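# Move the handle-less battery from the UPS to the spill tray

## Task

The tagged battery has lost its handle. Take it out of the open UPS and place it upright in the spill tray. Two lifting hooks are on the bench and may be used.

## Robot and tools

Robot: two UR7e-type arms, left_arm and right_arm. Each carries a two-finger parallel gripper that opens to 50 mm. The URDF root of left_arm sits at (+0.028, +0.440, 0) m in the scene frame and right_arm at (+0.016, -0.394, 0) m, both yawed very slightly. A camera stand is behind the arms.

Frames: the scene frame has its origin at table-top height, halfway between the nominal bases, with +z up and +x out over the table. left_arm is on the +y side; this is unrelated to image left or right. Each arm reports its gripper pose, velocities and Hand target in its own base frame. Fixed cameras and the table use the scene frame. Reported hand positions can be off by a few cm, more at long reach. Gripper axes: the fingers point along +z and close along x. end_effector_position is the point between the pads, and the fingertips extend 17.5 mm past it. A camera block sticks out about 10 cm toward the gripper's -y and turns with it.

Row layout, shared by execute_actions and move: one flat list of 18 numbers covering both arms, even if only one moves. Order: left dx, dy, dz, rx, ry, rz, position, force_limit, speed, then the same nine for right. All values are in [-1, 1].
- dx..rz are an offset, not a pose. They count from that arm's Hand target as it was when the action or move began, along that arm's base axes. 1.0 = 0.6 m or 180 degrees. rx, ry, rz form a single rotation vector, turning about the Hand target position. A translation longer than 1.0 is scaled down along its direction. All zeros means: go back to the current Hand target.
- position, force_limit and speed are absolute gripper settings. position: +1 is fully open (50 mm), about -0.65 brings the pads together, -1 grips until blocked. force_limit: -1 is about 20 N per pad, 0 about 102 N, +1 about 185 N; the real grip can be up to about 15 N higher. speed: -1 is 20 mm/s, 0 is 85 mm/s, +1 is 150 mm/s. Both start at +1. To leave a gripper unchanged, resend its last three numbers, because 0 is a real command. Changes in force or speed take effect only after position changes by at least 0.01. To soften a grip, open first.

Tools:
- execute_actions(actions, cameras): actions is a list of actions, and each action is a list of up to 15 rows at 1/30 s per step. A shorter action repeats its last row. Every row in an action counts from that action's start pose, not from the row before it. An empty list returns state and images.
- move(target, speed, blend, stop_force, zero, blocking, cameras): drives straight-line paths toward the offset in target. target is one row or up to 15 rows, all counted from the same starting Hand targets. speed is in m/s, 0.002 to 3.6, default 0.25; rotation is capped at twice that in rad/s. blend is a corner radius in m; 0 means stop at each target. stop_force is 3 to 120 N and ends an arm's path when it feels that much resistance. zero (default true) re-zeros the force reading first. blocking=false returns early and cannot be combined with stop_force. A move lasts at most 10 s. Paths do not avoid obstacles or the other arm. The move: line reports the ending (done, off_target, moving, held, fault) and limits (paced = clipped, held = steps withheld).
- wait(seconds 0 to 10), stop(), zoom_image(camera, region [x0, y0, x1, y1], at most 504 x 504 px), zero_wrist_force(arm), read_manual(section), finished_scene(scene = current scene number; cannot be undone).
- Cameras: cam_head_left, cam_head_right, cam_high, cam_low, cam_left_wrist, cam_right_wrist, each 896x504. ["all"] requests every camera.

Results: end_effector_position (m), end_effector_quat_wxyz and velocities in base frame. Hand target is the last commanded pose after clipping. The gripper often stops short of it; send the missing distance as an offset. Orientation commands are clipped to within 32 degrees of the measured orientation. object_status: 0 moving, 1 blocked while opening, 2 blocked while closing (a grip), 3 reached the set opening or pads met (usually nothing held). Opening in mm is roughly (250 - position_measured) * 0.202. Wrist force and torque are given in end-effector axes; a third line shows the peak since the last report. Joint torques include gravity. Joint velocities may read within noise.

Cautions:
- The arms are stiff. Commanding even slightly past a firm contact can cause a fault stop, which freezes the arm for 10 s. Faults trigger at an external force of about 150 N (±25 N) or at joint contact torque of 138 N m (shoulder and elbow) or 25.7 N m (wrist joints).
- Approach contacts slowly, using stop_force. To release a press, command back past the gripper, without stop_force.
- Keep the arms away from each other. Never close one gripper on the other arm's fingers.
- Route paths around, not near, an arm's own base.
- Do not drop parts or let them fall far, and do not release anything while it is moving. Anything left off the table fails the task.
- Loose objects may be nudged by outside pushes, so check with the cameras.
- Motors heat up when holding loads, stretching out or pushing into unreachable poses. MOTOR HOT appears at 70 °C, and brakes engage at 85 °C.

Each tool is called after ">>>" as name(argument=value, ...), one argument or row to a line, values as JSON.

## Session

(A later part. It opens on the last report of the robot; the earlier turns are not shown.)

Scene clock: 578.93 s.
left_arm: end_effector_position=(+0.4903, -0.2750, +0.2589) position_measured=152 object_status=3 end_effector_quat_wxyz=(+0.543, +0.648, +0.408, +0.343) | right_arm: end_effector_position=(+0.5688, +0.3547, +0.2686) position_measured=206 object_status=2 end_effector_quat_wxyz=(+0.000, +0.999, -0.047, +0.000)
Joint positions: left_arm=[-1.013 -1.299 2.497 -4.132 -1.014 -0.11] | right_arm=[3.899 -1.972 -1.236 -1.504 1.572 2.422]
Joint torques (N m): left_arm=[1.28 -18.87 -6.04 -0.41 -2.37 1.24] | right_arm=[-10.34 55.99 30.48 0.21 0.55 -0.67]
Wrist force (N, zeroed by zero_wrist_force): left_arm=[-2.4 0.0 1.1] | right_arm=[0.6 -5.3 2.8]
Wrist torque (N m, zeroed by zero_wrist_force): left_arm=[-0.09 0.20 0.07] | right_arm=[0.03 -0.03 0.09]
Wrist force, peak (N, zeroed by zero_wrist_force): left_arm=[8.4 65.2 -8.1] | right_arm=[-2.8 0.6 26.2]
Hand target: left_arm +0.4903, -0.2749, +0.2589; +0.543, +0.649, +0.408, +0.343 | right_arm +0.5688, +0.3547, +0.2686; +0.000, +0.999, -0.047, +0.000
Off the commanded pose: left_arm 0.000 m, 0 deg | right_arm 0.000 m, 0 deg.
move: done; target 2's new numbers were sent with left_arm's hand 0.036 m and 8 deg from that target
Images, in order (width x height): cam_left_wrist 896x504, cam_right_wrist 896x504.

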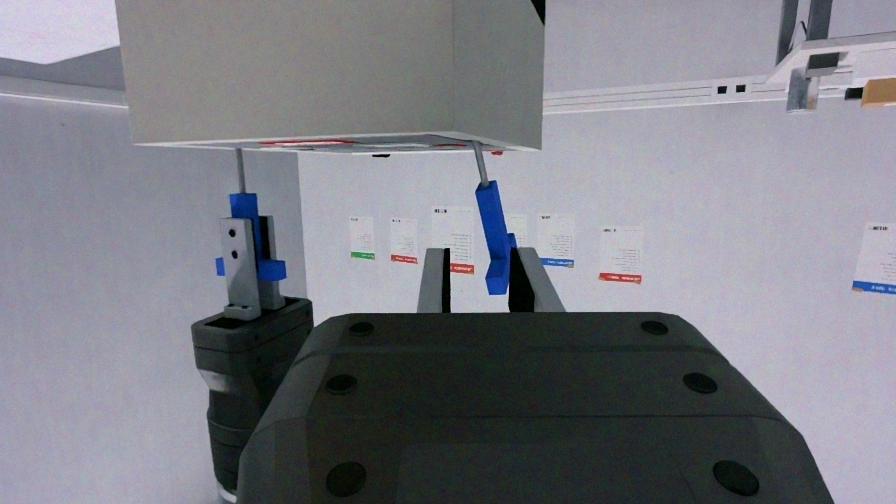

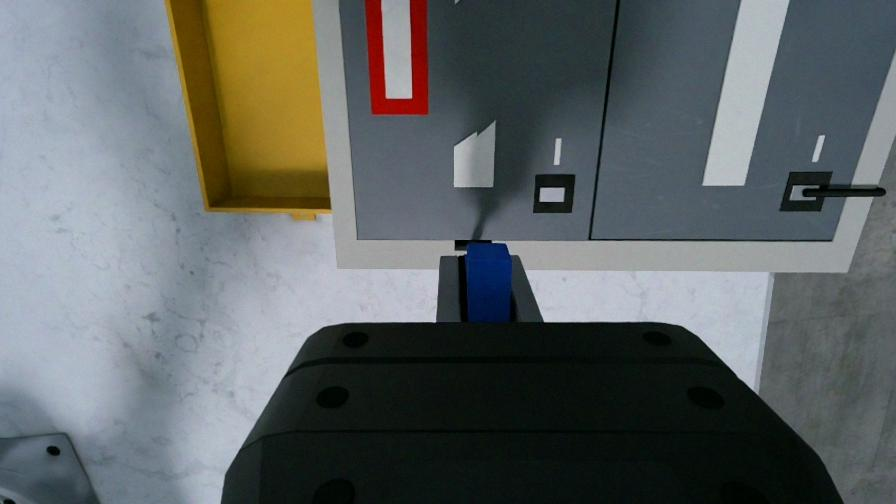

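>>> move(
  target=[
    [-0.0167,0.2167,0.117,0.0271,0.0128,-0.22,1,1,-0.5,0,-0.001,0,0,0,0,-1,1,-0.8],
    [0.18,0.19,0.1,0.0543,0.0256,-0.4398,1,1,-0.5,0,-0.001,0,0,0,0,-1,1,-0.8],
    [0.1958,0.0627,0.0508,0.0543,0.0256,-0.4398,1,1,-0.5,0,-0.001,0,0,0,0,-1,1,-0.8],
  ],
  speed=0.4,
  blend=0.02,
  cameras=["cam_left_wrist","cam_high"],
)

Scene clock: 608.07 s.
left_arm: end_effector_position=(+0.6077, -0.2372, +0.2893) position_measured=3 object_status=3 end_effector_quat_wxyz=(+0.568, +0.812, -0.106, -0.075) | right_arm: end_effector_position=(+0.5688, +0.3541, +0.2686) position_measured=206 object_status=2 end_effector_quat_wxyz=(+0.000, +0.999, -0.047, +0.000)
Joint positions: left_arm=[-0.203 -1.095 1.478 -1.797 -2.787 1.737] | right_arm=[3.898 -1.971 -1.237 -1.504 1.572 2.422]
Joint torques (N m): left_arm=[-9.17 -35.7 -33.95 -4.34 -3.14 -1.28] | right_arm=[-16.54 51.36 18.56 -0.83 -3.87 -1.54]
Wrist force (N, zeroed by zero_wrist_force): left_arm=[-2.2 -0.3 1.5] | right_arm=[0.2 -14.8 0.7]
Wrist torque (N m, zeroed by zero_wrist_force): left_arm=[-0.11 0.20 -0.01] | right_arm=[0.29 -0.04 0.13]
Wrist force, peak (N, zeroed by zero_wrist_force): left_arm=[-0.8 -0.6 6.2] | right_arm=[0.5 -15.1 0.7]
Hand target: left_arm +0.6077, -0.2373, +0.2893; +0.568, +0.812, -0.106, -0.075 | right_arm +0.5688, +0.3541, +0.2686; +0.000, +0.999, -0.047, +0.000
Off the commanded pose: left_arm 0.000 m, 0 deg | right_arm 0.000 m, 0 deg.
move: done
Images, in order (width x height): cam_high 896x504, cam_left_wrist 896x504.

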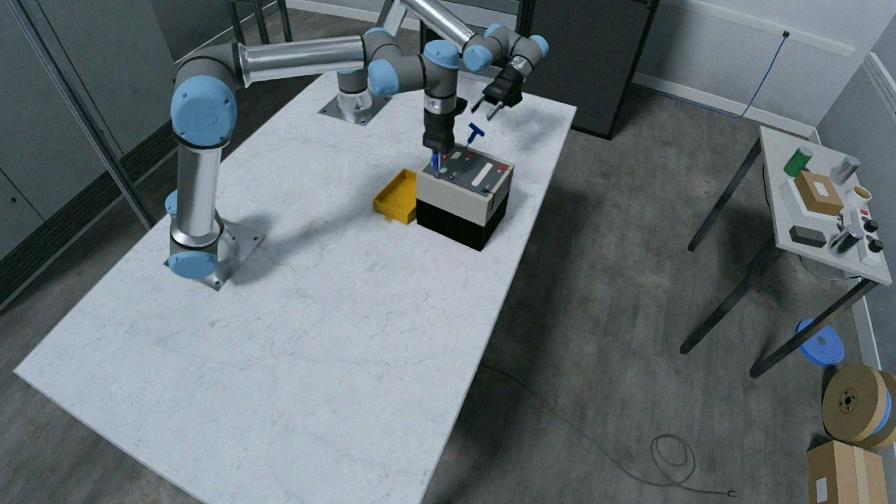

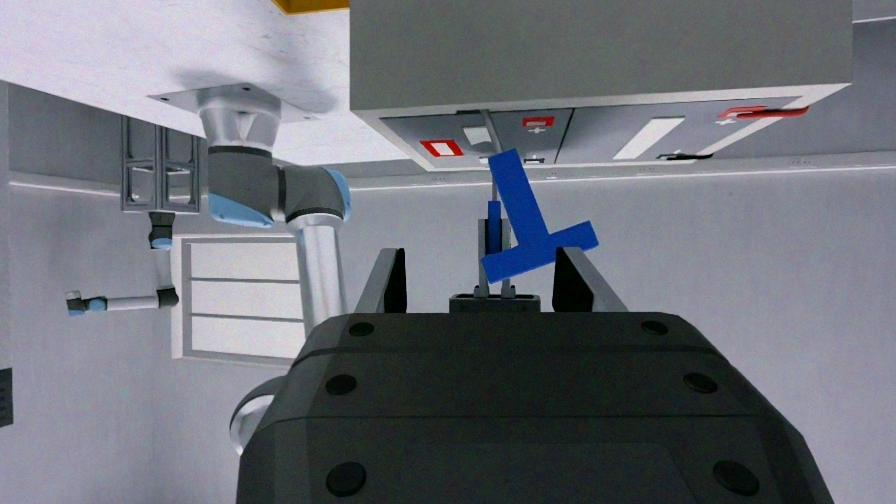

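>>> move(
  target=[0.0397,-0.0202,-0.0595,-0.0871,0.1139,0.0085,1,1,-0.5,0,0,0,0,0,0,-1,1,-0.8],
  speed=0.3,
  cameras=["cam_left_wrist"],
)

Scene clock: 649.93 s.
left_arm: end_effector_position=(+0.6315, -0.2494, +0.2536) position_measured=3 object_status=3 end_effector_quat_wxyz=(+0.682, +0.705, -0.002, -0.195) | right_arm: end_effector_position=(+0.5688, +0.3541, +0.2686) position_measured=206 object_status=2 end_effector_quat_wxyz=(+0.000, +0.999, -0.047, +0.000)
Joint positions: left_arm=[-0.191 -0.728 0.969 -0.165 -3.052 2.943] | right_arm=[3.898 -1.971 -1.237 -1.504 1.572 2.422]
Joint torques (N m): left_arm=[-8.65 -62.48 -25.44 2.95 1.39 1.2] | right_arm=[-15.32 45.41 25.55 -1.15 -3.99 1.28]
Wrist force (N, zeroed by zero_wrist_force): left_arm=[-2.1 0.0 1.1] | right_arm=[0.5 -14.6 0.7]
Wrist torque (N m, zeroed by zero_wrist_force): left_arm=[-0.10 0.18 0.04] | right_arm=[0.32 -0.07 0.12]
Wrist force, peak (N, zeroed by zero_wrist_force): left_arm=[-2.7 1.2 1.4] | right_arm=[0.4 -15.0 0.9]
Hand target: left_arm +0.6316, -0.2494, +0.2536; +0.684, +0.703, -0.002, -0.195 | right_arm +0.5688, +0.3541, +0.2686; +0.000, +0.999, -0.047, +0.000
Off the commanded pose: left_arm 0.000 m, 0 deg | right_arm 0.000 m, 0 deg.
move: done
Images, in order (width x height): cam_left_wrist 896x504.

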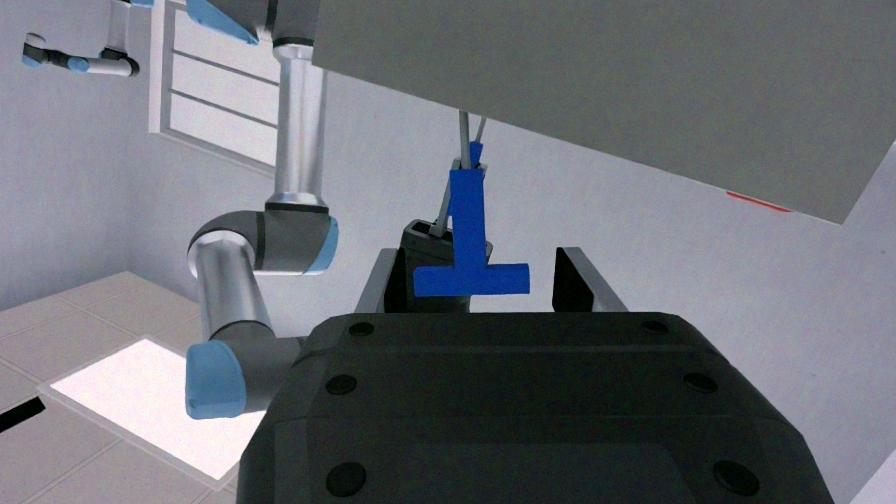

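>>> move(
  target=[-0.0293,-0.0958,-0.0052,0,0,0,1,1,-0.5,0,0,0,0,0,0,-1,1,-0.8],
  speed=0.15,
  stop_force=6,
)

>>> zero_wrist_force(
  arm="left_arm",
)

>>> execute_actions(
  actions=[
    [[0,0,0,0,0,0,-1,1,-0.8,0,0,0,0,0,0,-1,1,-0.8]],
    [[0,0,0,0,0,0,-1,1,-0.8,0,0,0,0,0,0,-1,1,-0.8]],
    [[0,0,0,0,0,0,-1,1,-0.8,0,0,0,0,0,0,-1,1,-0.8]],
  ],
  cameras=["cam_left_wrist"],
)

Scene clock: 660.90 s.
left_arm: end_effector_position=(+0.6140, -0.3068, +0.2505) position_measured=3 object_status=3 end_effector_quat_wxyz=(+0.680, +0.707, -0.003, -0.195) | right_arm: end_effector_position=(+0.5688, +0.3541, +0.2686) position_measured=206 object_status=2 end_effector_quat_wxyz=(+0.000, +0.999, -0.047, +0.000)
Joint positions: left_arm=[-0.279 -0.735 0.992 -0.066 -3.138 3.057] | right_arm=[3.898 -1.971 -1.237 -1.504 1.572 2.422]
Joint torques (N m): left_arm=[-9.43 -53.01 -22.45 -1.23 3.68 -1.24] | right_arm=[-16.13 38.49 25.77 -1.08 -3.96 1.35]
Wrist force (N, zeroed by zero_wrist_force): left_arm=[-1.9 -0.2 1.1] | right_arm=[0.3 -15.0 0.8]
Wrist torque (N m, zeroed by zero_wrist_force): left_arm=[-0.12 0.15 -0.04] | right_arm=[0.26 -0.05 0.13]
Wrist force, peak (N, zeroed by zero_wrist_force): left_arm=[-1.7 0.0 3.5] | right_arm=[0.4 -15.1 1.0]
Hand target: left_arm +0.6140, -0.3069, +0.2505; +0.684, +0.703, -0.002, -0.195 | right_arm +0.5688, +0.3541, +0.2686; +0.000, +0.999, -0.047, +0.000
Off the commanded pose: left_arm 0.000 m, 1 deg | right_arm 0.000 m, 0 deg.
move: done

Wrist force sensor zeroed.

Scene clock: 662.63 s.
left_arm: end_effector_position=(+0.6139, -0.3068, +0.2505) position_measured=190 object_status=2 end_effector_quat_wxyz=(+0.680, +0.707, -0.003, -0.195) | right_arm: end_effector_position=(+0.5688, +0.3541, +0.2686) position_measured=206 object_status=2 end_effector_quat_wxyz=(+0.000, +0.999, -0.047, +0.000)
Joint positions: left_arm=[-0.279 -0.722 0.969 -0.011 -3.137 3.104] | right_arm=[3.898 -1.971 -1.237 -1.504 1.572 2.422]
Joint torques (N m): left_arm=[-1.96 -45.03 -26.17 -7.88 -14.88 0.44] | right_arm=[-16.59 38.85 26.8 -1.03 -4.04 1.4]
Wrist force (N, zeroed by zero_wrist_force): left_arm=[-43.6 -0.1 -8.9] | right_arm=[0.3 -14.8 1.0]
Wrist torque (N m, zeroed by zero_wrist_force): left_arm=[0.14 -0.71 -1.89] | right_arm=[0.28 -0.05 0.13]
Wrist force, peak (N, zeroed by zero_wrist_force): left_arm=[-43.9 0.0 -8.9] | right_arm=[0.3 -15.0 0.9]
Hand target: left_arm +0.6140, -0.3069, +0.2505; +0.684, +0.703, -0.002, -0.195 | right_arm +0.5688, +0.3541, +0.2686; +0.000, +0.999, -0.047, +0.000
Off the commanded pose: left_arm 0.000 m, 1 deg | right_arm 0.000 m, 0 deg.
Step readings (end_effector_position of left_arm | right_arm):
0: (+0.6140, -0.3068, +0.2505) | (+0.5688, +0.3541, +0.2686)
1: (+0.6140, -0.3068, +0.2505) | (+0.5688, +0.3541, +0.2686)
2: (+0.6140, -0.3068, +0.2505) | (+0.5688, +0.3541, +0.2686)
4: (+0.6140, -0.3068, +0.2505) | (+0.5688, +0.3541, +0.2686)
8: (+0.6140, -0.3068, +0.2505) | (+0.5688, +0.3541, +0.2686)
15: (+0.6140, -0.3068, +0.2505) | (+0.5688, +0.3541, +0.2686)
16: (+0.6140, -0.3068, +0.2505) | (+0.5688, +0.3541, +0.2686)
17: (+0.6140, -0.3068, +0.2505) | (+0.5688, +0.3541, +0.2686)
19: (+0.6140, -0.3068, +0.2505) | (+0.5688, +0.3541, +0.2686)
23: (+0.6140, -0.3068, +0.2505) | (+0.5688, +0.3541, +0.2686)
30: (+0.6139, -0.3068, +0.2505) | (+0.5688, +0.3541, +0.2686)
31: (+0.6139, -0.3068, +0.2506) | (+0.5688, +0.3541, +0.2686)
32: (+0.6138, -0.3068, +0.2506) | (+0.5688, +0.3541, +0.2686)
34: (+0.6138, -0.3068, +0.2506) | (+0.5688, +0.3541, +0.2686)
38: (+0.6138, -0.3068, +0.2506) | (+0.5688, +0.3541, +0.2686)
45: (+0.6139, -0.3068, +0.2505) | (+0.5688, +0.3541, +0.2686)
Images, in order (width x height): cam_left_wrist 896x504.

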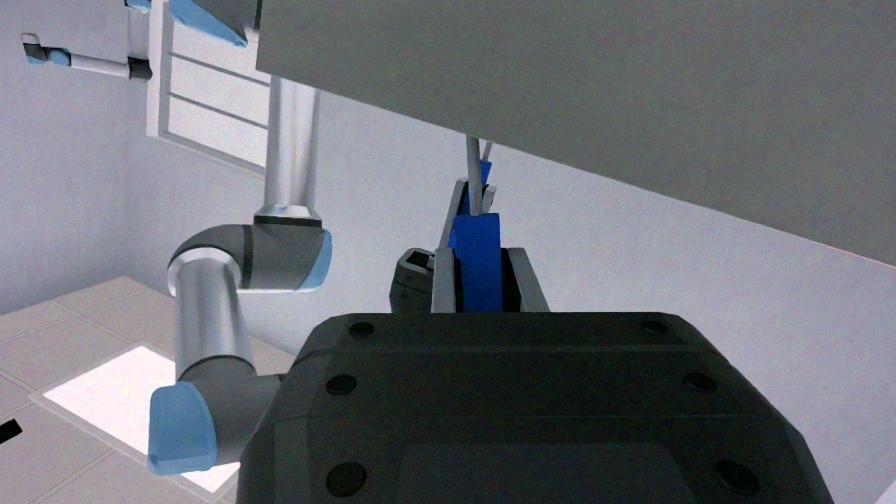

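>>> move(
  target=[-0.0042,0.0012,0.0012,0,0,0,-1,1,-0.8,0,0.0008,0,0,0,0,-1,1,-0.8],
  speed=0.1,
)

>>> move(
  target=[-0.0192,-0.0123,0.009,0.0436,-0.057,-0.0043,-1,1,-0.8,0,0,0,0,0,0,-1,1,-0.8],
  speed=0.15,
)

Scene clock: 673.33 s.
left_arm: end_effector_position=(+0.6115, -0.3061, +0.2513) position_measured=190 object_status=2 end_effector_quat_wxyz=(+0.680, +0.707, -0.003, -0.195) | right_arm: end_effector_position=(+0.5688, +0.3546, +0.2686) position_measured=206 object_status=2 end_effector_quat_wxyz=(+0.000, +0.999, -0.047, +0.000)
Joint positions: left_arm=[-0.279 -0.723 0.972 0.009 -3.137 3.124] | right_arm=[3.899 -1.972 -1.236 -1.504 1.572 2.422]
Joint torques (N m): left_arm=[3.57 -49.59 -22.95 -2.01 2.08 -1.13] | right_arm=[7.93 36.27 27.4 0.73 -1.45 1.97]
Wrist force (N, zeroed by zero_wrist_force): left_arm=[-5.8 1.9 0.7] | right_arm=[0.2 -7.3 -0.1]
Wrist torque (N m, zeroed by zero_wrist_force): left_arm=[0.14 -0.12 -0.34] | right_arm=[0.07 -0.09 0.08]
Wrist force, peak (N, zeroed by zero_wrist_force): left_arm=[-44.8 1.7 -9.2] | right_arm=[0.1 -15.1 0.9]
Hand target: left_arm +0.6115, -0.3062, +0.2512; +0.684, +0.703, -0.002, -0.195 | right_arm +0.5688, +0.3546, +0.2686; +0.000, +0.999, -0.047, +0.000
Off the commanded pose: left_arm 0.000 m, 1 deg | right_arm 0.000 m, 0 deg.
move: done

Scene clock: 675.00 s.
left_arm: end_effector_position=(+0.5996, -0.3140, +0.2570) position_measured=190 object_status=2 end_effector_quat_wxyz=(+0.655, +0.746, -0.030, -0.117) | right_arm: end_effector_position=(+0.5688, +0.3546, +0.2686) position_measured=206 object_status=2 end_effector_quat_wxyz=(+0.000, +0.999, -0.047, +0.000)
Joint positions: left_arm=[-0.299 -0.643 0.83 0.763 -3.283 3.951] | right_arm=[3.899 -1.972 -1.236 -1.504 1.572 2.422]
Joint torques (N m): left_arm=[-0.33 -61.07 -11.99 -0.93 2.82 -1.11] | right_arm=[9.12 37.59 23.36 3.39 0.16 1.24]
Wrist force (N, zeroed by zero_wrist_force): left_arm=[-4.5 8.0 -1.6] | right_arm=[0.4 -7.0 -0.3]
Wrist torque (N m, zeroed by zero_wrist_force): left_arm=[-0.04 -0.08 -0.22] | right_arm=[0.10 -0.09 0.08]
Wrist force, peak (N, zeroed by zero_wrist_force): left_arm=[-1.9 -21.4 -75.1] | right_arm=[0.3 -7.4 -0.1]
Hand target: left_arm +0.5996, -0.3139, +0.2570; +0.655, +0.746, -0.030, -0.117 (not the last commanded pose) | right_arm +0.5688, +0.3546, +0.2686; +0.000, +0.999, -0.047, +0.000
Off the commanded pose: left_arm 0.001 m, 5 deg | right_arm 0.000 m, 0 deg.
move: held (left_arm; a check stopped the path); limits=held
pose unreachable (left arm): on one or more control steps of this call, first in action 0 (counted from 0), this arm could not follow its commanded pose, so it was not sent that pose on those steps. It may still have moved: this result reports where it is.
cause: moving toward the commanded pose would bring two parts of the arm too close to each other (its gripper and another part of the arm, with joints 4 (wrist 1) to 6 (wrist 3) between them, 8 mm apart when it was first held).

>>> move(
  target=[
    [0,0,0,0,0,0,1,1,-0.5,0,0,0,0,0,0,-1,1,-0.8],
    [0.025,0.113,0.013,0,0,0,1,1,-0.5,0,0,0,0,0,0,-1,1,-0.8],
    [0.0323,0.1215,0.05,0.0436,-0.057,-0.0043,1,1,-0.5,0,0,0,0,0,0,-1,1,-0.8],
  ],
  speed=0.2,
  cameras=["cam_left_wrist","cam_head_left"],
)

Scene clock: 688.47 s.
left_arm: end_effector_position=(+0.6007, -0.3093, +0.2576) position_measured=3 object_status=3 end_effector_quat_wxyz=(+0.656, +0.745, -0.029, -0.116) | right_arm: end_effector_position=(+0.5688, +0.3546, +0.2686) position_measured=206 object_status=2 end_effector_quat_wxyz=(+0.000, +0.999, -0.047, +0.000)
Joint positions: left_arm=[-0.292 -0.638 0.824 0.788 -3.279 3.976] | right_arm=[3.899 -1.972 -1.236 -1.504 1.572 2.422]
Joint torques (N m): left_arm=[-8.13 -66.34 -15.11 0.19 0.82 -1.46] | right_arm=[6.74 41.47 17.23 3.6 -0.12 -1.22]
Wrist force (N, zeroed by zero_wrist_force): left_arm=[1.1 -0.4 0.2] | right_arm=[0.5 -7.3 -0.1]
Wrist torque (N m, zeroed by zero_wrist_force): left_arm=[-0.09 -0.21 0.13] | right_arm=[0.05 -0.12 0.09]
Wrist force, peak (N, zeroed by zero_wrist_force): left_arm=[1.3 -1.9 -9.5] | right_arm=[0.2 -7.5 0.0]
Hand target: left_arm +0.6006, -0.3093, +0.2576; +0.656, +0.746, -0.029, -0.116 (not the last commanded pose) | right_arm +0.5688, +0.3546, +0.2686; +0.000, +0.999, -0.047, +0.000
Off the commanded pose: left_arm 0.077 m, 13 deg | right_arm 0.000 m, 0 deg.
move: held (left_arm; a check stopped the path); path passed 1 of 3 targets; limits=held
pose unreachable (left arm): on one or more control steps of this call, first in action 0 (counted from 0), this arm could not follow its commanded pose, so it was not sent that pose on those steps. It may still have moved: this result reports where it is.
cause: moving toward the commanded pose would bring two parts of the arm too close to each other (its gripper and another part of the arm, with joints 4 (wrist 1) to 6 (wrist 3) between them, 7 mm apart when it was first held).
Images, in order (width x height): cam_head_left 896x504, cam_left_wrist 896x504.

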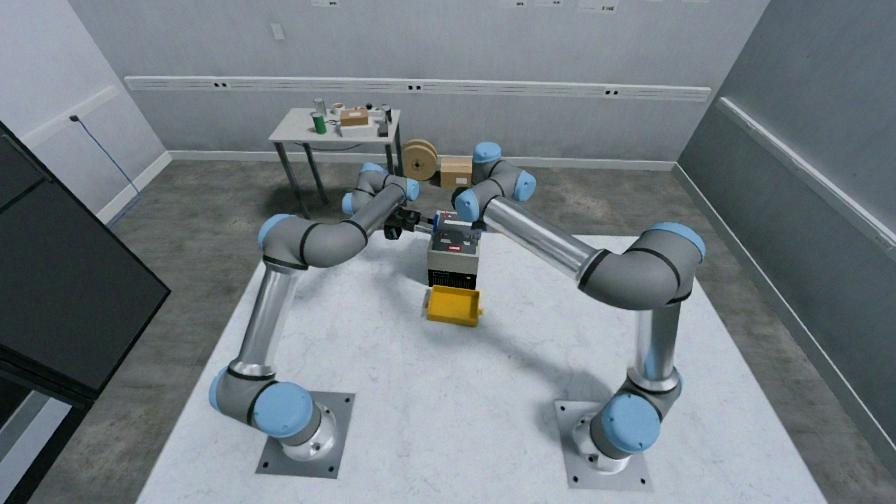

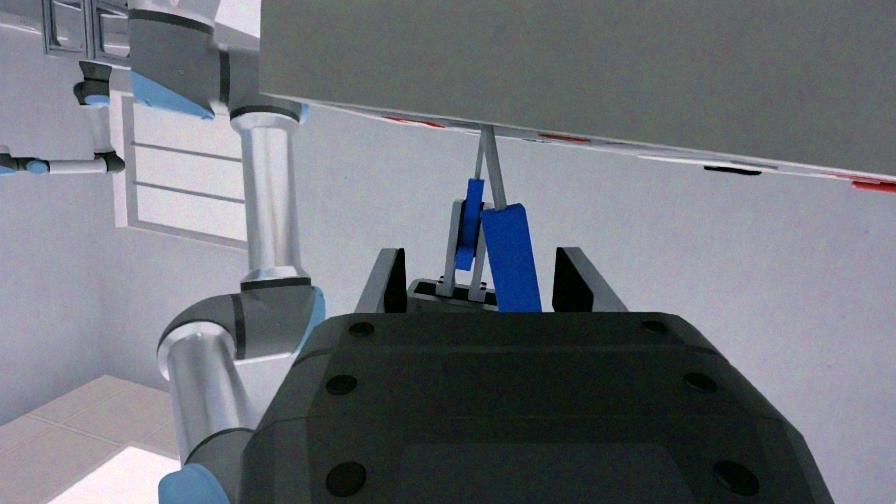

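>>> move(
  target=[
    [0.01,0.02,-0.002,-0.0436,0.057,0.0043,1,1,-0.5,0,0,0,0,0,0,-1,1,-0.8],
    [0.0515,0.1,-0.0065,-0.0436,0.057,0.0043,1,1,-0.5,0,0,0,0,0,0,-1,1,-0.8],
  ],
  speed=0.2,
)

Scene clock: 713.23 s.
left_arm: end_effector_position=(+0.6323, -0.2474, +0.2536) position_measured=3 object_status=3 end_effector_quat_wxyz=(+0.697, +0.694, +0.020, -0.180) | right_arm: end_effector_position=(+0.5688, +0.3546, +0.2686) position_measured=206 object_status=2 end_effector_quat_wxyz=(+0.000, +0.999, -0.047, +0.000)
Joint positions: left_arm=[-0.187 -0.559 0.743 0.583 -3.091 3.625] | right_arm=[3.899 -1.972 -1.236 -1.504 1.572 2.422]
Joint torques (N m): left_arm=[-1.84 -67.3 -15.9 0.12 3.94 -0.85] | right_arm=[8.23 43.95 17.75 3.45 0.15 -1.3]
Wrist force (N, zeroed by zero_wrist_force): left_arm=[0.9 0.6 0.2] | right_arm=[0.2 -7.1 -0.2]
Wrist torque (N m, zeroed by zero_wrist_force): left_arm=[0.08 -0.17 0.16] | right_arm=[0.09 -0.06 0.08]
Wrist force, peak (N, zeroed by zero_wrist_force): left_arm=[0.6 -0.1 3.2] | right_arm=[0.3 -7.4 -0.1]
Hand target: left_arm +0.6323, -0.2474, +0.2536; +0.697, +0.694, +0.020, -0.180 (not the last commanded pose) | right_arm +0.5688, +0.3546, +0.2686; +0.000, +0.999, -0.047, +0.000
Off the commanded pose: left_arm 0.002 m, 2 deg | right_arm 0.000 m, 0 deg.
move: held (left_arm; a check stopped the path); limits=held
pose unreachable (left arm): on one or more control steps of this call, first in action 0 (counted from 0), this arm could not follow its commanded pose, so it was not sent that pose on those steps. It may still have moved: this result reports where it is.
cause: moving toward the commanded pose would bring two parts of the arm too close to each other (its gripper and another part of the arm, with joints 4 (wrist 1) to 6 (wrist 3) between them, 4 mm apart when it was first held).

>>> move(
  target=[
    [-0.01,0.13,0.03,0,0,0,1,1,-0.5,0,0,0,0,0,0,-1,1,-0.8],
    [-0.04,0.2,0.15,0.0436,-0.057,-0.0043,1,1,-0.5,0,0,0,0,0,0,-1,1,-0.8],
  ],
  speed=0.2,
)

Scene clock: 718.43 s.
left_arm: end_effector_position=(+0.6083, -0.1274, +0.3437) position_measured=3 object_status=3 end_effector_quat_wxyz=(+0.645, +0.754, -0.035, -0.120) | right_arm: end_effector_position=(+0.5688, +0.3546, +0.2686) position_measured=206 object_status=2 end_effector_quat_wxyz=(+0.000, +0.999, -0.047, +0.000)
Joint positions: left_arm=[-0.016 -1.02 1.178 -0.742 -2.888 2.435] | right_arm=[3.899 -1.972 -1.236 -1.504 1.572 2.422]
Joint torques (N m): left_arm=[-9.53 -37.91 -32.99 -0.16 -3 -0.46] | right_arm=[8.92 47.6 19.33 3.53 0.33 -1.23]
Wrist force (N, zeroed by zero_wrist_force): left_arm=[0.5 0.0 -0.1] | right_arm=[0.4 -7.1 -0.2]
Wrist torque (N m, zeroed by zero_wrist_force): left_arm=[-0.02 -0.10 0.01] | right_arm=[0.08 -0.10 0.09]
Wrist force, peak (N, zeroed by zero_wrist_force): left_arm=[2.0 0.2 3.1] | right_arm=[0.3 -7.4 -0.1]
Hand target: left_arm +0.6083, -0.1274, +0.3436; +0.645, +0.754, -0.035, -0.120 | right_arm +0.5688, +0.3546, +0.2686; +0.000, +0.999, -0.047, +0.000
Off the commanded pose: left_arm 0.000 m, 0 deg | right_arm 0.000 m, 0 deg.
move: done

>>> move(
  target=[0.0195,-0.1843,-0.0677,0.1082,-0.0701,-0.0242,1,1,-0.5,0,0,0,0,0,0,-1,1,-0.8],
  speed=0.3,
  cameras=["cam_left_wrist"],
)

Scene clock: 728.77 s.
left_arm: end_effector_position=(+0.6199, -0.2379, +0.3031) position_measured=3 object_status=3 end_effector_quat_wxyz=(+0.496, +0.858, -0.112, -0.065) | right_arm: end_effector_position=(+0.5688, +0.3546, +0.2686) position_measured=206 object_status=2 end_effector_quat_wxyz=(+0.000, +0.999, -0.047, +0.000)
Joint positions: left_arm=[-0.229 -1.113 1.386 -1.788 -2.618 1.635] | right_arm=[3.899 -1.972 -1.236 -1.504 1.572 2.422]
Joint torques (N m): left_arm=[-8.65 -36.17 -34.81 -4.98 -0.57 -1.53] | right_arm=[9.34 51.2 18.14 3.55 0.03 -1.25]
Wrist force (N, zeroed by zero_wrist_force): left_arm=[0.9 -0.6 0.8] | right_arm=[0.1 -7.0 0.0]
Wrist torque (N m, zeroed by zero_wrist_force): left_arm=[-0.05 -0.16 0.02] | right_arm=[0.10 -0.04 0.09]
Wrist force, peak (N, zeroed by zero_wrist_force): left_arm=[1.6 0.9 3.1] | right_arm=[0.2 -7.4 -0.2]
Hand target: left_arm +0.6200, -0.2380, +0.3030; +0.496, +0.858, -0.113, -0.065 | right_arm +0.5688, +0.3546, +0.2686; +0.000, +0.999, -0.047, +0.000
Off the commanded pose: left_arm 0.000 m, 0 deg | right_arm 0.000 m, 0 deg.
move: done
Images, in order (width x height): cam_left_wrist 896x504.

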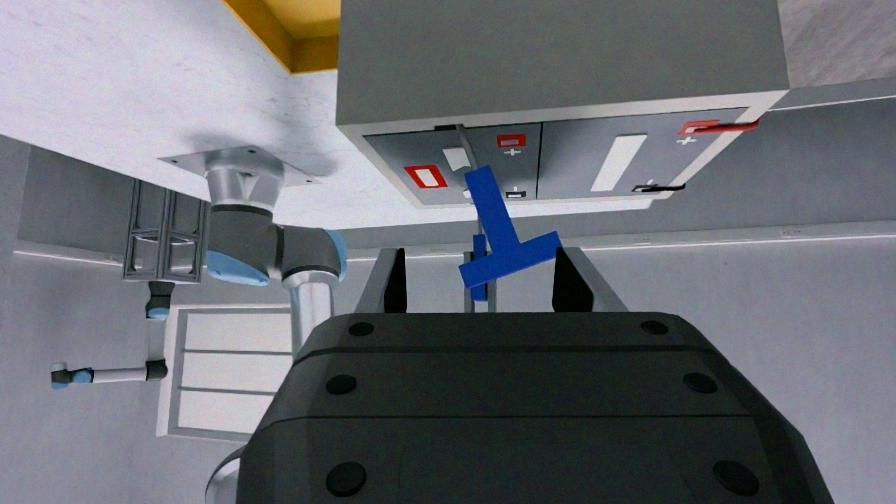

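>>> move(
  target=[
    [0.0,0,-0.0067,0.013,0.0483,0,1,1,-0.5,0,0,0,0,0,0,-1,1,-0.8],
    [-0.0352,-0.1362,-0.084,0.013,0.0483,0,1,1,-0.5,0,0,0,0,0,0,-1,1,-0.8],
  ],
  speed=0.15,
  stop_force=6,
  cameras=["cam_left_wrist"],
)

Scene clock: 762.13 s.
left_arm: end_effector_position=(+0.5989, -0.3197, +0.2526) position_measured=3 object_status=3 end_effector_quat_wxyz=(+0.486, +0.861, -0.073, -0.132) | right_arm: end_effector_position=(+0.5688, +0.3546, +0.2686) position_measured=206 object_status=2 end_effector_quat_wxyz=(+0.000, +0.999, -0.047, +0.000)
Joint positions: left_arm=[-0.354 -1.052 1.45 -1.974 -2.626 1.383] | right_arm=[3.899 -1.972 -1.236 -1.504 1.572 2.422]
Joint torques (N m): left_arm=[-9.11 -56.26 -32.06 -5.36 0.83 -1.51] | right_arm=[7.99 52.94 18.87 3.52 0.24 -1.33]
Wrist force (N, zeroed by zero_wrist_force): left_arm=[1.1 -0.3 1.1] | right_arm=[0.3 -7.1 -0.3]
Wrist torque (N m, zeroed by zero_wrist_force): left_arm=[-0.01 -0.19 0.08] | right_arm=[0.08 -0.07 0.08]
Wrist force, peak (N, zeroed by zero_wrist_force): left_arm=[1.2 -0.2 3.7] | right_arm=[0.4 -7.4 -0.3]
Hand target: left_arm +0.5989, -0.3197, +0.2526; +0.486, +0.861, -0.073, -0.132 | right_arm +0.5688, +0.3546, +0.2686; +0.000, +0.999, -0.047, +0.000
Off the commanded pose: left_arm 0.000 m, 0 deg | right_arm 0.000 m, 0 deg.
move: done
Images, in order (width x height): cam_left_wrist 896x504.

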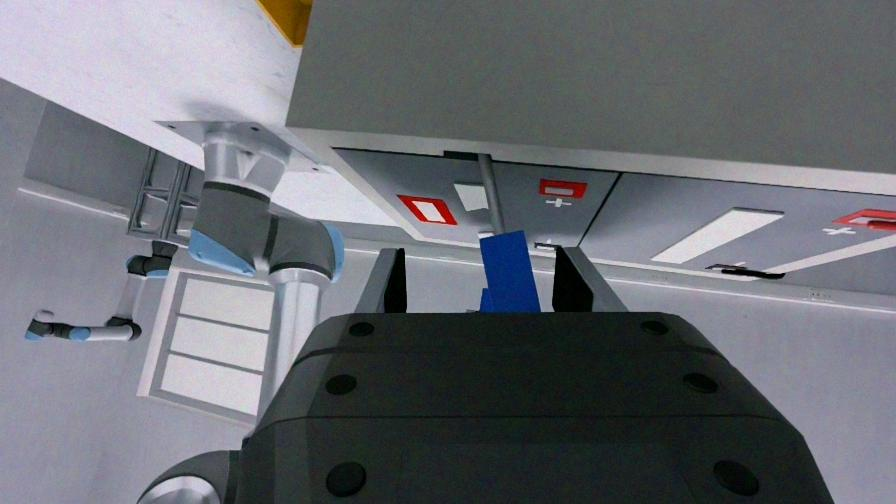

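>>> execute_actions(
  actions=[
    [[0,0,0,0,0,0,-1,1,-0.8,0,0,0,0,0,0,-1,1,-0.8]],
    [[0,0,0,0,0,0,-1,1,-0.8,0,0,0,0,0,0,-1,1,-0.8]],
    [[0,0,0,0,0,0,-1,1,-0.8,0,0,0,0,0,0,-1,1,-0.8]],
  ],
  cameras=["cam_left_wrist"],
)

Scene clock: 767.40 s.
left_arm: end_effector_position=(+0.5989, -0.3197, +0.2527) position_measured=189 object_status=2 end_effector_quat_wxyz=(+0.486, +0.861, -0.073, -0.132) | right_arm: end_effector_position=(+0.5688, +0.3546, +0.2686) position_measured=206 object_status=2 end_effector_quat_wxyz=(+0.000, +0.999, -0.047, +0.000)
Joint positions: left_arm=[-0.354 -1.052 1.45 -1.974 -2.626 1.383] | right_arm=[3.899 -1.972 -1.236 -1.504 1.572 2.422]
Joint torques (N m): left_arm=[-6.34 -36.46 -26.55 -4.71 0.59 0.01] | right_arm=[8.79 51.33 17.28 3.81 0.14 -1.71]
Wrist force (N, zeroed by zero_wrist_force): left_arm=[-4.3 7.5 -2.8] | right_arm=[0.2 -7.1 -0.3]
Wrist torque (N m, zeroed by zero_wrist_force): left_arm=[-0.03 -0.44 -0.26] | right_arm=[0.08 -0.07 0.08]
Wrist force, peak (N, zeroed by zero_wrist_force): left_arm=[-4.3 7.6 -3.0] | right_arm=[0.5 -7.4 -0.1]
Hand target: left_arm +0.5989, -0.3197, +0.2526; +0.486, +0.861, -0.073, -0.132 | right_arm +0.5688, +0.3546, +0.2686; +0.000, +0.999, -0.047, +0.000
Off the commanded pose: left_arm 0.000 m, 0 deg | right_arm 0.000 m, 0 deg.
Step readings (end_effector_position of left_arm | right_arm):
0: (+0.5989, -0.3197, +0.2526) | (+0.5688, +0.3546, +0.2686)
1: (+0.5989, -0.3197, +0.2526) | (+0.5688, +0.3546, +0.2686)
2: (+0.5989, -0.3197, +0.2526) | (+0.5688, +0.3546, +0.2686)
4: (+0.5989, -0.3197, +0.2526) | (+0.5688, +0.3546, +0.2686)
8: (+0.5989, -0.3197, +0.2526) | (+0.5688, +0.3546, +0.2686)
15: (+0.5989, -0.3197, +0.2526) | (+0.5688, +0.3546, +0.2686)
16: (+0.5989, -0.3197, +0.2526) | (+0.5688, +0.3546, +0.2686)
17: (+0.5989, -0.3197, +0.2526) | (+0.5688, +0.3546, +0.2686)
19: (+0.5989, -0.3197, +0.2526) | (+0.5688, +0.3546, +0.2686)
23: (+0.5989, -0.3197, +0.2526) | (+0.5688, +0.3546, +0.2686)
30: (+0.5989, -0.3197, +0.2526) | (+0.5688, +0.3546, +0.2686)
31: (+0.5989, -0.3197, +0.2526) | (+0.5688, +0.3546, +0.2686)
32: (+0.5989, -0.3197, +0.2526) | (+0.5688, +0.3546, +0.2686)
34: (+0.5989, -0.3197, +0.2527) | (+0.5688, +0.3546, +0.2686)
38: (+0.5989, -0.3197, +0.2527) | (+0.5688, +0.3546, +0.2686)
45: (+0.5989, -0.3197, +0.2527) | (+0.5688, +0.3546, +0.2686)
Images, in order (width x height): cam_left_wrist 896x504.

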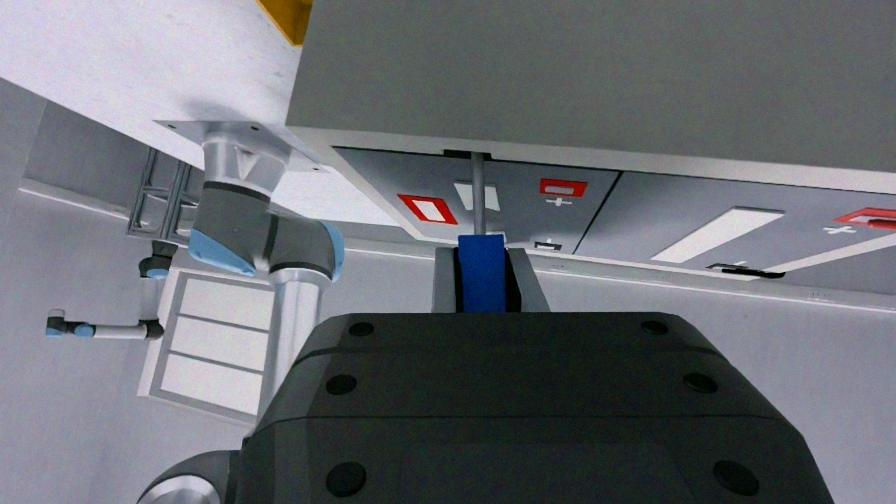

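>>> move(
  target=[
    [-0.0158,0.0042,0.005,-0.013,-0.0483,0,-1,1,-0.8,0,0,0,0,0,0,-1,1,-0.8],
    [-0.0158,0.0042,0.005,-0.013,-0.0483,0,-1,1,-0.8,0,0,0,0,0,0,-1,1,-0.8],
  ],
  speed=0.15,
)

>>> move(
  target=[0,0,0,0,0,0.15,-1,1,-0.8,0,0,0,0,0,0,-1,1,-0.8],
  speed=0.2,
  cameras=["cam_left_wrist"],
)

Scene clock: 778.97 s.
left_arm: end_effector_position=(+0.5894, -0.3172, +0.2556) position_measured=189 object_status=2 end_effector_quat_wxyz=(+0.496, +0.859, -0.112, -0.065) | right_arm: end_effector_position=(+0.5688, +0.3546, +0.2686) position_measured=206 object_status=2 end_effector_quat_wxyz=(+0.000, +0.999, -0.047, +0.000)
Joint positions: left_arm=[-0.359 -1.104 1.562 -2.196 -2.611 1.377] | right_arm=[3.899 -1.972 -1.236 -1.504 1.572 2.422]
Joint torques (N m): left_arm=[-2.76 -34.52 -27.6 -3.83 -5.18 1.24] | right_arm=[8.31 50.9 17.75 3.51 0.32 -1.4]
Wrist force (N, zeroed by zero_wrist_force): left_arm=[0.8 -0.7 0.9] | right_arm=[0.4 -7.0 -0.2]
Wrist torque (N m, zeroed by zero_wrist_force): left_arm=[-0.01 -0.15 0.16] | right_arm=[0.10 -0.10 0.08]
Wrist force, peak (N, zeroed by zero_wrist_force): left_arm=[-5.6 9.9 -4.8] | right_arm=[0.3 -7.4 0.0]
Hand target: left_arm +0.5894, -0.3172, +0.2556; +0.496, +0.858, -0.113, -0.065 | right_arm +0.5688, +0.3546, +0.2686; +0.000, +0.999, -0.047, +0.000
Off the commanded pose: left_arm 0.000 m, 0 deg | right_arm 0.000 m, 0 deg.
move: done

Scene clock: 780.63 s.
left_arm: end_effector_position=(+0.5893, -0.3173, +0.2557) position_measured=189 object_status=2 end_effector_quat_wxyz=(+0.498, +0.861, +0.091, +0.052) | right_arm: end_effector_position=(+0.5688, +0.3546, +0.2686) position_measured=206 object_status=2 end_effector_quat_wxyz=(+0.000, +0.999, -0.047, +0.000)
Joint positions: left_arm=[-0.422 -1.19 1.86 -3.038 -2.345 0.598] | right_arm=[3.899 -1.972 -1.236 -1.504 1.572 2.422]
Joint torques (N m): left_arm=[10.85 -27.95 -26.52 -5.87 -0.47 -1.06] | right_arm=[7.92 52.36 17.36 3.6 0.48 -1.3]
Wrist force (N, zeroed by zero_wrist_force): left_arm=[-5.4 -0.4 -1.0] | right_arm=[0.2 -7.0 -0.2]
Wrist torque (N m, zeroed by zero_wrist_force): left_arm=[0.04 -0.41 -0.36] | right_arm=[0.09 -0.07 0.08]
Wrist force, peak (N, zeroed by zero_wrist_force): left_arm=[-8.7 0.7 -0.1] | right_arm=[0.3 -7.4 -0.3]
Hand target: left_arm +0.5894, -0.3172, +0.2556; +0.498, +0.861, +0.091, +0.052 | right_arm +0.5688, +0.3546, +0.2686; +0.000, +0.999, -0.047, +0.000
Off the commanded pose: left_arm 0.000 m, 0 deg | right_arm 0.000 m, 0 deg.
move: done
Images, in order (width x height): cam_left_wrist 896x504.

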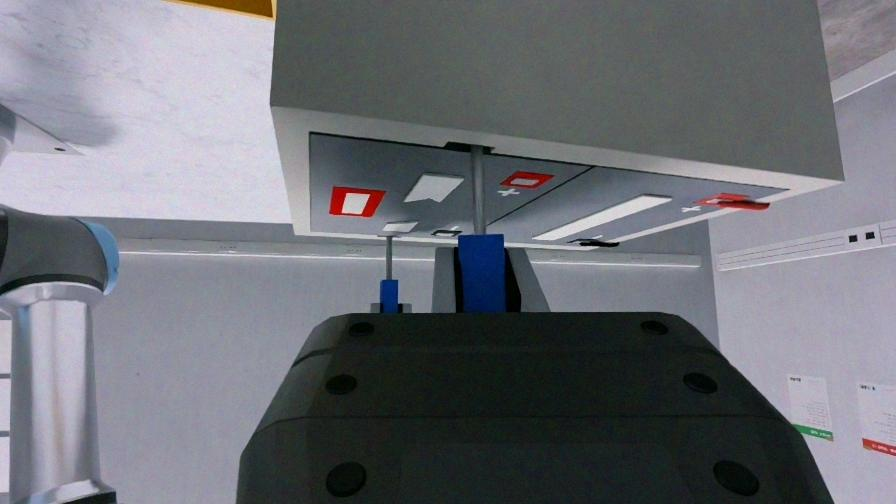

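>>> move(
  target=[-0.0006,-0.0001,0,0,0,0.2,-1,1,-0.8,0,0,0,0,0,0,-1,1,-0.8],
  speed=0.2,
)

Scene clock: 789.73 s.
left_arm: end_effector_position=(+0.5890, -0.3173, +0.2557) position_measured=189 object_status=2 end_effector_quat_wxyz=(+0.457, +0.791, +0.352, +0.203) | right_arm: end_effector_position=(+0.5688, +0.3546, +0.2686) position_measured=206 object_status=2 end_effector_quat_wxyz=(+0.000, +0.999, -0.047, +0.000)
Joint positions: left_arm=[-0.675 -1.321 2.1 -3.398 -1.621 0.028] | right_arm=[3.899 -1.972 -1.236 -1.504 1.572 2.422]
Joint torques (N m): left_arm=[-3.13 -16.59 -37.64 -1.95 4.6 0.07] | right_arm=[8.6 52.53 18.34 3.53 0.12 -1.37]
Wrist force (N, zeroed by zero_wrist_force): left_arm=[-4.6 -12.4 -27.7] | right_arm=[0.1 -7.0 -0.1]
Wrist torque (N m, zeroed by zero_wrist_force): left_arm=[0.17 -1.70 -1.46] | right_arm=[0.10 -0.05 0.09]
Wrist force, peak (N, zeroed by zero_wrist_force): left_arm=[-7.5 -13.3 -30.3] | right_arm=[0.2 -7.4 -0.2]
Hand target: left_arm +0.5890, -0.3173, +0.2556; +0.457, +0.791, +0.353, +0.204 | right_arm +0.5688, +0.3546, +0.2686; +0.000, +0.999, -0.047, +0.000
Off the commanded pose: left_arm 0.000 m, 0 deg | right_arm 0.000 m, 0 deg.
move: done

>>> move(
  target=[-0.002,0.0022,0.0005,0,0,0,-1,1,-0.8,0,0,0,0,0,0,-1,1,-0.8],
  speed=0.1,
)

>>> move(
  target=[-0.0005,0.0003,0,0,0,0.12,-1,1,-0.8,0,0,0,0,0,0,-1,1,-0.8],
  speed=0.15,
  cameras=["cam_left_wrist"],
)

Scene clock: 796.63 s.
left_arm: end_effector_position=(+0.5878, -0.3160, +0.2558) position_measured=189 object_status=2 end_effector_quat_wxyz=(+0.457, +0.791, +0.353, +0.203) | right_arm: end_effector_position=(+0.5688, +0.3546, +0.2686) position_measured=206 object_status=2 end_effector_quat_wxyz=(+0.000, +0.999, -0.047, +0.000)
Joint positions: left_arm=[-0.674 -1.324 2.104 -3.398 -1.621 0.028] | right_arm=[3.899 -1.972 -1.236 -1.504 1.572 2.422]
Joint torques (N m): left_arm=[20.65 -45.36 -21.59 -8.09 4.25 2.66] | right_arm=[8.34 52.04 18.08 3.38 0.09 -1.45]
Wrist force (N, zeroed by zero_wrist_force): left_arm=[-18.5 -7.0 7.7] | right_arm=[0.5 -7.2 0.0]
Wrist torque (N m, zeroed by zero_wrist_force): left_arm=[-0.60 -1.29 -1.51] | right_arm=[0.08 -0.10 0.09]
Wrist force, peak (N, zeroed by zero_wrist_force): left_arm=[-5.6 -11.5 -30.5] | right_arm=[0.3 -7.4 -0.3]
Hand target: left_arm +0.5878, -0.3160, +0.2559; +0.457, +0.791, +0.353, +0.204 | right_arm +0.5688, +0.3546, +0.2686; +0.000, +0.999, -0.047, +0.000
Off the commanded pose: left_arm 0.000 m, 0 deg | right_arm 0.000 m, 0 deg.
move: done

Scene clock: 798.37 s.
left_arm: end_effector_position=(+0.5875, -0.3158, +0.2560) position_measured=189 object_status=2 end_effector_quat_wxyz=(+0.411, +0.711, +0.494, +0.286) | right_arm: end_effector_position=(+0.5688, +0.3546, +0.2686) position_measured=206 object_status=2 end_effector_quat_wxyz=(+0.000, +0.999, -0.047, +0.000)
Joint positions: left_arm=[-0.866 -1.354 2.133 -3.337 -1.134 -0.273] | right_arm=[3.899 -1.972 -1.236 -1.504 1.572 2.422]
Joint torques (N m): left_arm=[0.87 -34.69 -38.01 -9.41 2.69 1.27] | right_arm=[8.95 51.74 18.98 3.39 0.04 -1.46]
Wrist force (N, zeroed by zero_wrist_force): left_arm=[13.4 -33.4 -32.7] | right_arm=[0.2 -7.0 -0.1]
Wrist torque (N m, zeroed by zero_wrist_force): left_arm=[0.04 -3.02 -2.63] | right_arm=[0.10 -0.06 0.08]
Wrist force, peak (N, zeroed by zero_wrist_force): left_arm=[8.8 -31.3 -38.9] | right_arm=[0.3 -7.4 -0.1]
Hand target: left_arm +0.5875, -0.3158, +0.2559; +0.411, +0.711, +0.495, +0.286 | right_arm +0.5688, +0.3546, +0.2686; +0.000, +0.999, -0.047, +0.000
Off the commanded pose: left_arm 0.000 m, 0 deg | right_arm 0.000 m, 0 deg.
move: done
Images, in order (width x height): cam_left_wrist 896x504.

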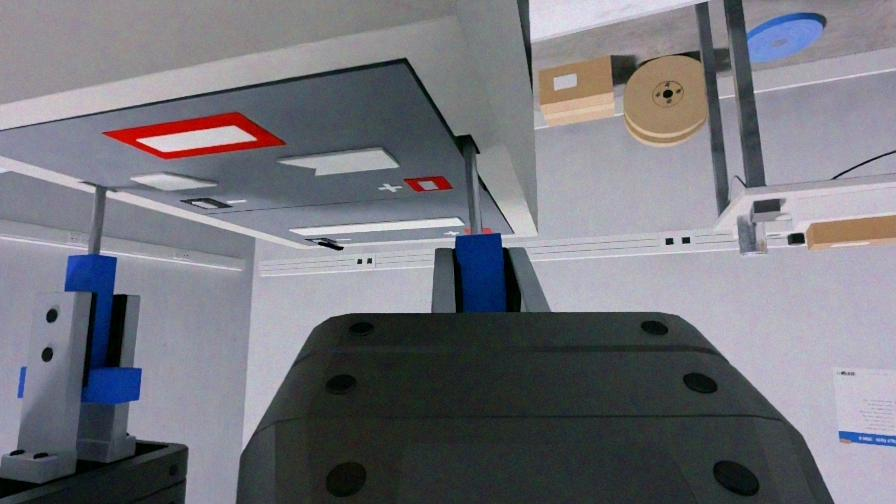

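>>> move(
  target=[-0.004,0.0028,-0.0012,0,0,0,-1,1,-0.8,0,0,0,0,0,0,-1,1,-0.8],
  speed=0.1,
)

Scene clock: 811.13 s.
left_arm: end_effector_position=(+0.5851, -0.3142, +0.2553) position_measured=189 object_status=2 end_effector_quat_wxyz=(+0.411, +0.711, +0.494, +0.286) | right_arm: end_effector_position=(+0.5688, +0.3546, +0.2686) position_measured=206 object_status=2 end_effector_quat_wxyz=(+0.000, +0.999, -0.047, +0.000)
Joint positions: left_arm=[-0.868 -1.359 2.142 -3.341 -1.132 -0.274] | right_arm=[3.899 -1.972 -1.236 -1.504 1.572 2.422]
Joint torques (N m): left_arm=[12.65 -35.33 -12.77 -1.79 12.79 1.38] | right_arm=[7.27 51.87 18.38 3.61 0.1 -1.36]
Wrist force (N, zeroed by zero_wrist_force): left_arm=[-23.8 -3.8 4.5] | right_arm=[0.2 -7.2 -0.1]
Wrist torque (N m, zeroed by zero_wrist_force): left_arm=[-1.03 -2.39 -2.64] | right_arm=[0.07 -0.07 0.09]
Wrist force, peak (N, zeroed by zero_wrist_force): left_arm=[13.6 -33.9 -32.5] | right_arm=[0.2 -7.4 -0.2]
Hand target: left_arm +0.5851, -0.3141, +0.2552; +0.411, +0.711, +0.495, +0.286 | right_arm +0.5688, +0.3546, +0.2686; +0.000, +0.999, -0.047, +0.000
Off the commanded pose: left_arm 0.000 m, 0 deg | right_arm 0.000 m, 0 deg.
move: done

>>> move(
  target=[-0.0006,-0.0022,0,0,0,0,-1,1,-0.8,0,0,0,0,0,0,-1,1,-0.8],
  speed=0.1,
)

>>> move(
  target=[0,0,0.04,0,0,0,-1,1,-0.8,0,0,0.04,0,0,0,-1,1,-0.8],
  speed=0.025,
  stop_force=8,
)

Scene clock: 817.50 s.
left_arm: end_effector_position=(+0.5848, -0.3153, +0.2552) position_measured=189 object_status=2 end_effector_quat_wxyz=(+0.411, +0.711, +0.495, +0.286) | right_arm: end_effector_position=(+0.5688, +0.3546, +0.2686) position_measured=206 object_status=2 end_effector_quat_wxyz=(+0.000, +0.999, -0.047, +0.000)
Joint positions: left_arm=[-0.87 -1.359 2.141 -3.339 -1.13 -0.276] | right_arm=[3.899 -1.972 -1.236 -1.504 1.572 2.422]
Joint torques (N m): left_arm=[-6.07 -17.52 -30.58 0.22 4.67 1] | right_arm=[9.04 51.73 18.74 3.47 0.27 -1.41]
Wrist force (N, zeroed by zero_wrist_force): left_arm=[-2.4 -6.9 -6.8] | right_arm=[0.4 -7.0 -0.1]
Wrist torque (N m, zeroed by zero_wrist_force): left_arm=[-1.03 -2.38 -2.26] | right_arm=[0.09 -0.09 0.09]
Wrist force, peak (N, zeroed by zero_wrist_force): left_arm=[-26.7 -3.1 4.0] | right_arm=[0.1 -7.4 -0.2]
Hand target: left_arm +0.5848, -0.3154, +0.2552; +0.411, +0.711, +0.495, +0.286 | right_arm +0.5688, +0.3546, +0.2686; +0.000, +0.999, -0.047, +0.000
Off the commanded pose: left_arm 0.000 m, 0 deg | right_arm 0.000 m, 0 deg.
move: done

Scene clock: 818.73 s.
left_arm: end_effector_position=(+0.5848, -0.3154, +0.2555) position_measured=189 object_status=2 end_effector_quat_wxyz=(+0.411, +0.711, +0.495, +0.286) | right_arm: end_effector_position=(+0.5687, +0.3546, +0.2798) position_measured=206 object_status=2 end_effector_quat_wxyz=(+0.000, +0.999, -0.047, +0.000)
Joint positions: left_arm=[-0.87 -1.359 2.141 -3.338 -1.13 -0.276] | right_arm=[3.899 -1.97 -1.21 -1.532 1.572 2.422]
Joint torques (N m): left_arm=[4.48 -41.01 -19.18 -1.27 7.76 0.84] | right_arm=[3.59 53.4 29.79 0.78 -0.22 -1.53]
Wrist force (N, zeroed by zero_wrist_force): left_arm=[-2.3 -13.8 -3.7] | right_arm=[-0.8 -7.3 6.8]
Wrist torque (N m, zeroed by zero_wrist_force): left_arm=[-1.04 -2.48 -2.31] | right_arm=[0.06 -0.12 0.08]
Wrist force, peak (N, zeroed by zero_wrist_force): left_arm=[-4.1 -25.2 8.2] | right_arm=[6.4 -14.1 44.3]
Hand target: left_arm +0.5848, -0.3154, +0.2555; +0.411, +0.711, +0.495, +0.286 (not the last commanded pose) | right_arm +0.5687, +0.3546, +0.2798; +0.000, +0.999, -0.047, +0.000 (not the last commanded pose)
Off the commanded pose: left_arm 0.024 m, 0 deg | right_arm 0.013 m, 0 deg.
move: contact (left_arm, right_arm)

>>> move(
  target=[0.0013,0.0035,0.001,-0.0104,0.0039,0,-1,1,-0.8,0,0,-0.018,0,0,0,-1,1,-0.8],
  speed=0.05,
)

Scene clock: 829.67 s.
left_arm: end_effector_position=(+0.5856, -0.3133, +0.2561) position_measured=189 object_status=2 end_effector_quat_wxyz=(+0.420, +0.705, +0.502, +0.273) end_effector_velocity=(+0.000, +0.001, +0.001) end_effector_angular_velocity=(+0.004, -0.004, +0.001) | right_arm: end_effector_position=(+0.5688, +0.3546, +0.2689) position_measured=206 object_status=2 end_effector_quat_wxyz=(+0.000, +0.999, -0.047, +0.000) end_effector_velocity=(+0.000, -0.001, +0.001) end_effector_angular_velocity=(-0.002, +0.002, +0.000)
Joint positions: left_arm=[-0.856 -1.361 2.143 -3.348 -1.159 -0.296] | right_arm=[3.899 -1.972 -1.236 -1.505 1.572 2.422]
Joint velocities: left_arm=[-0.001 0 0 -0.001 0.005 0.004] | right_arm=[-0.001 -0.001 0.003 -0.005 0 0]
Joint torques (N m): left_arm=[6.02 -50.29 -19.32 -3.6 13.22 3.14] | right_arm=[-13.32 41.26 30.13 -0.06 -0.76 -1.51]
Wrist force (N, zeroed by zero_wrist_force): left_arm=[-26.8 -9.9 27.8] | right_arm=[-0.3 -6.7 2.9]
Wrist torque (N m, zeroed by zero_wrist_force): left_arm=[-1.35 -1.49 -1.82] | right_arm=[0.05 -0.07 0.08]
Wrist force, peak (N, zeroed by zero_wrist_force): left_arm=[-23.7 -16.4 31.4] | right_arm=[-0.7 -7.4 6.8]
Hand target: left_arm +0.5856, -0.3133, +0.2561; +0.419, +0.706, +0.502, +0.273 | right_arm +0.5687, +0.3546, +0.2690; +0.000, +0.999, -0.047, +0.000
Off the commanded pose: left_arm 0.000 m, 0 deg | right_arm 0.000 m, 0 deg.
move: done


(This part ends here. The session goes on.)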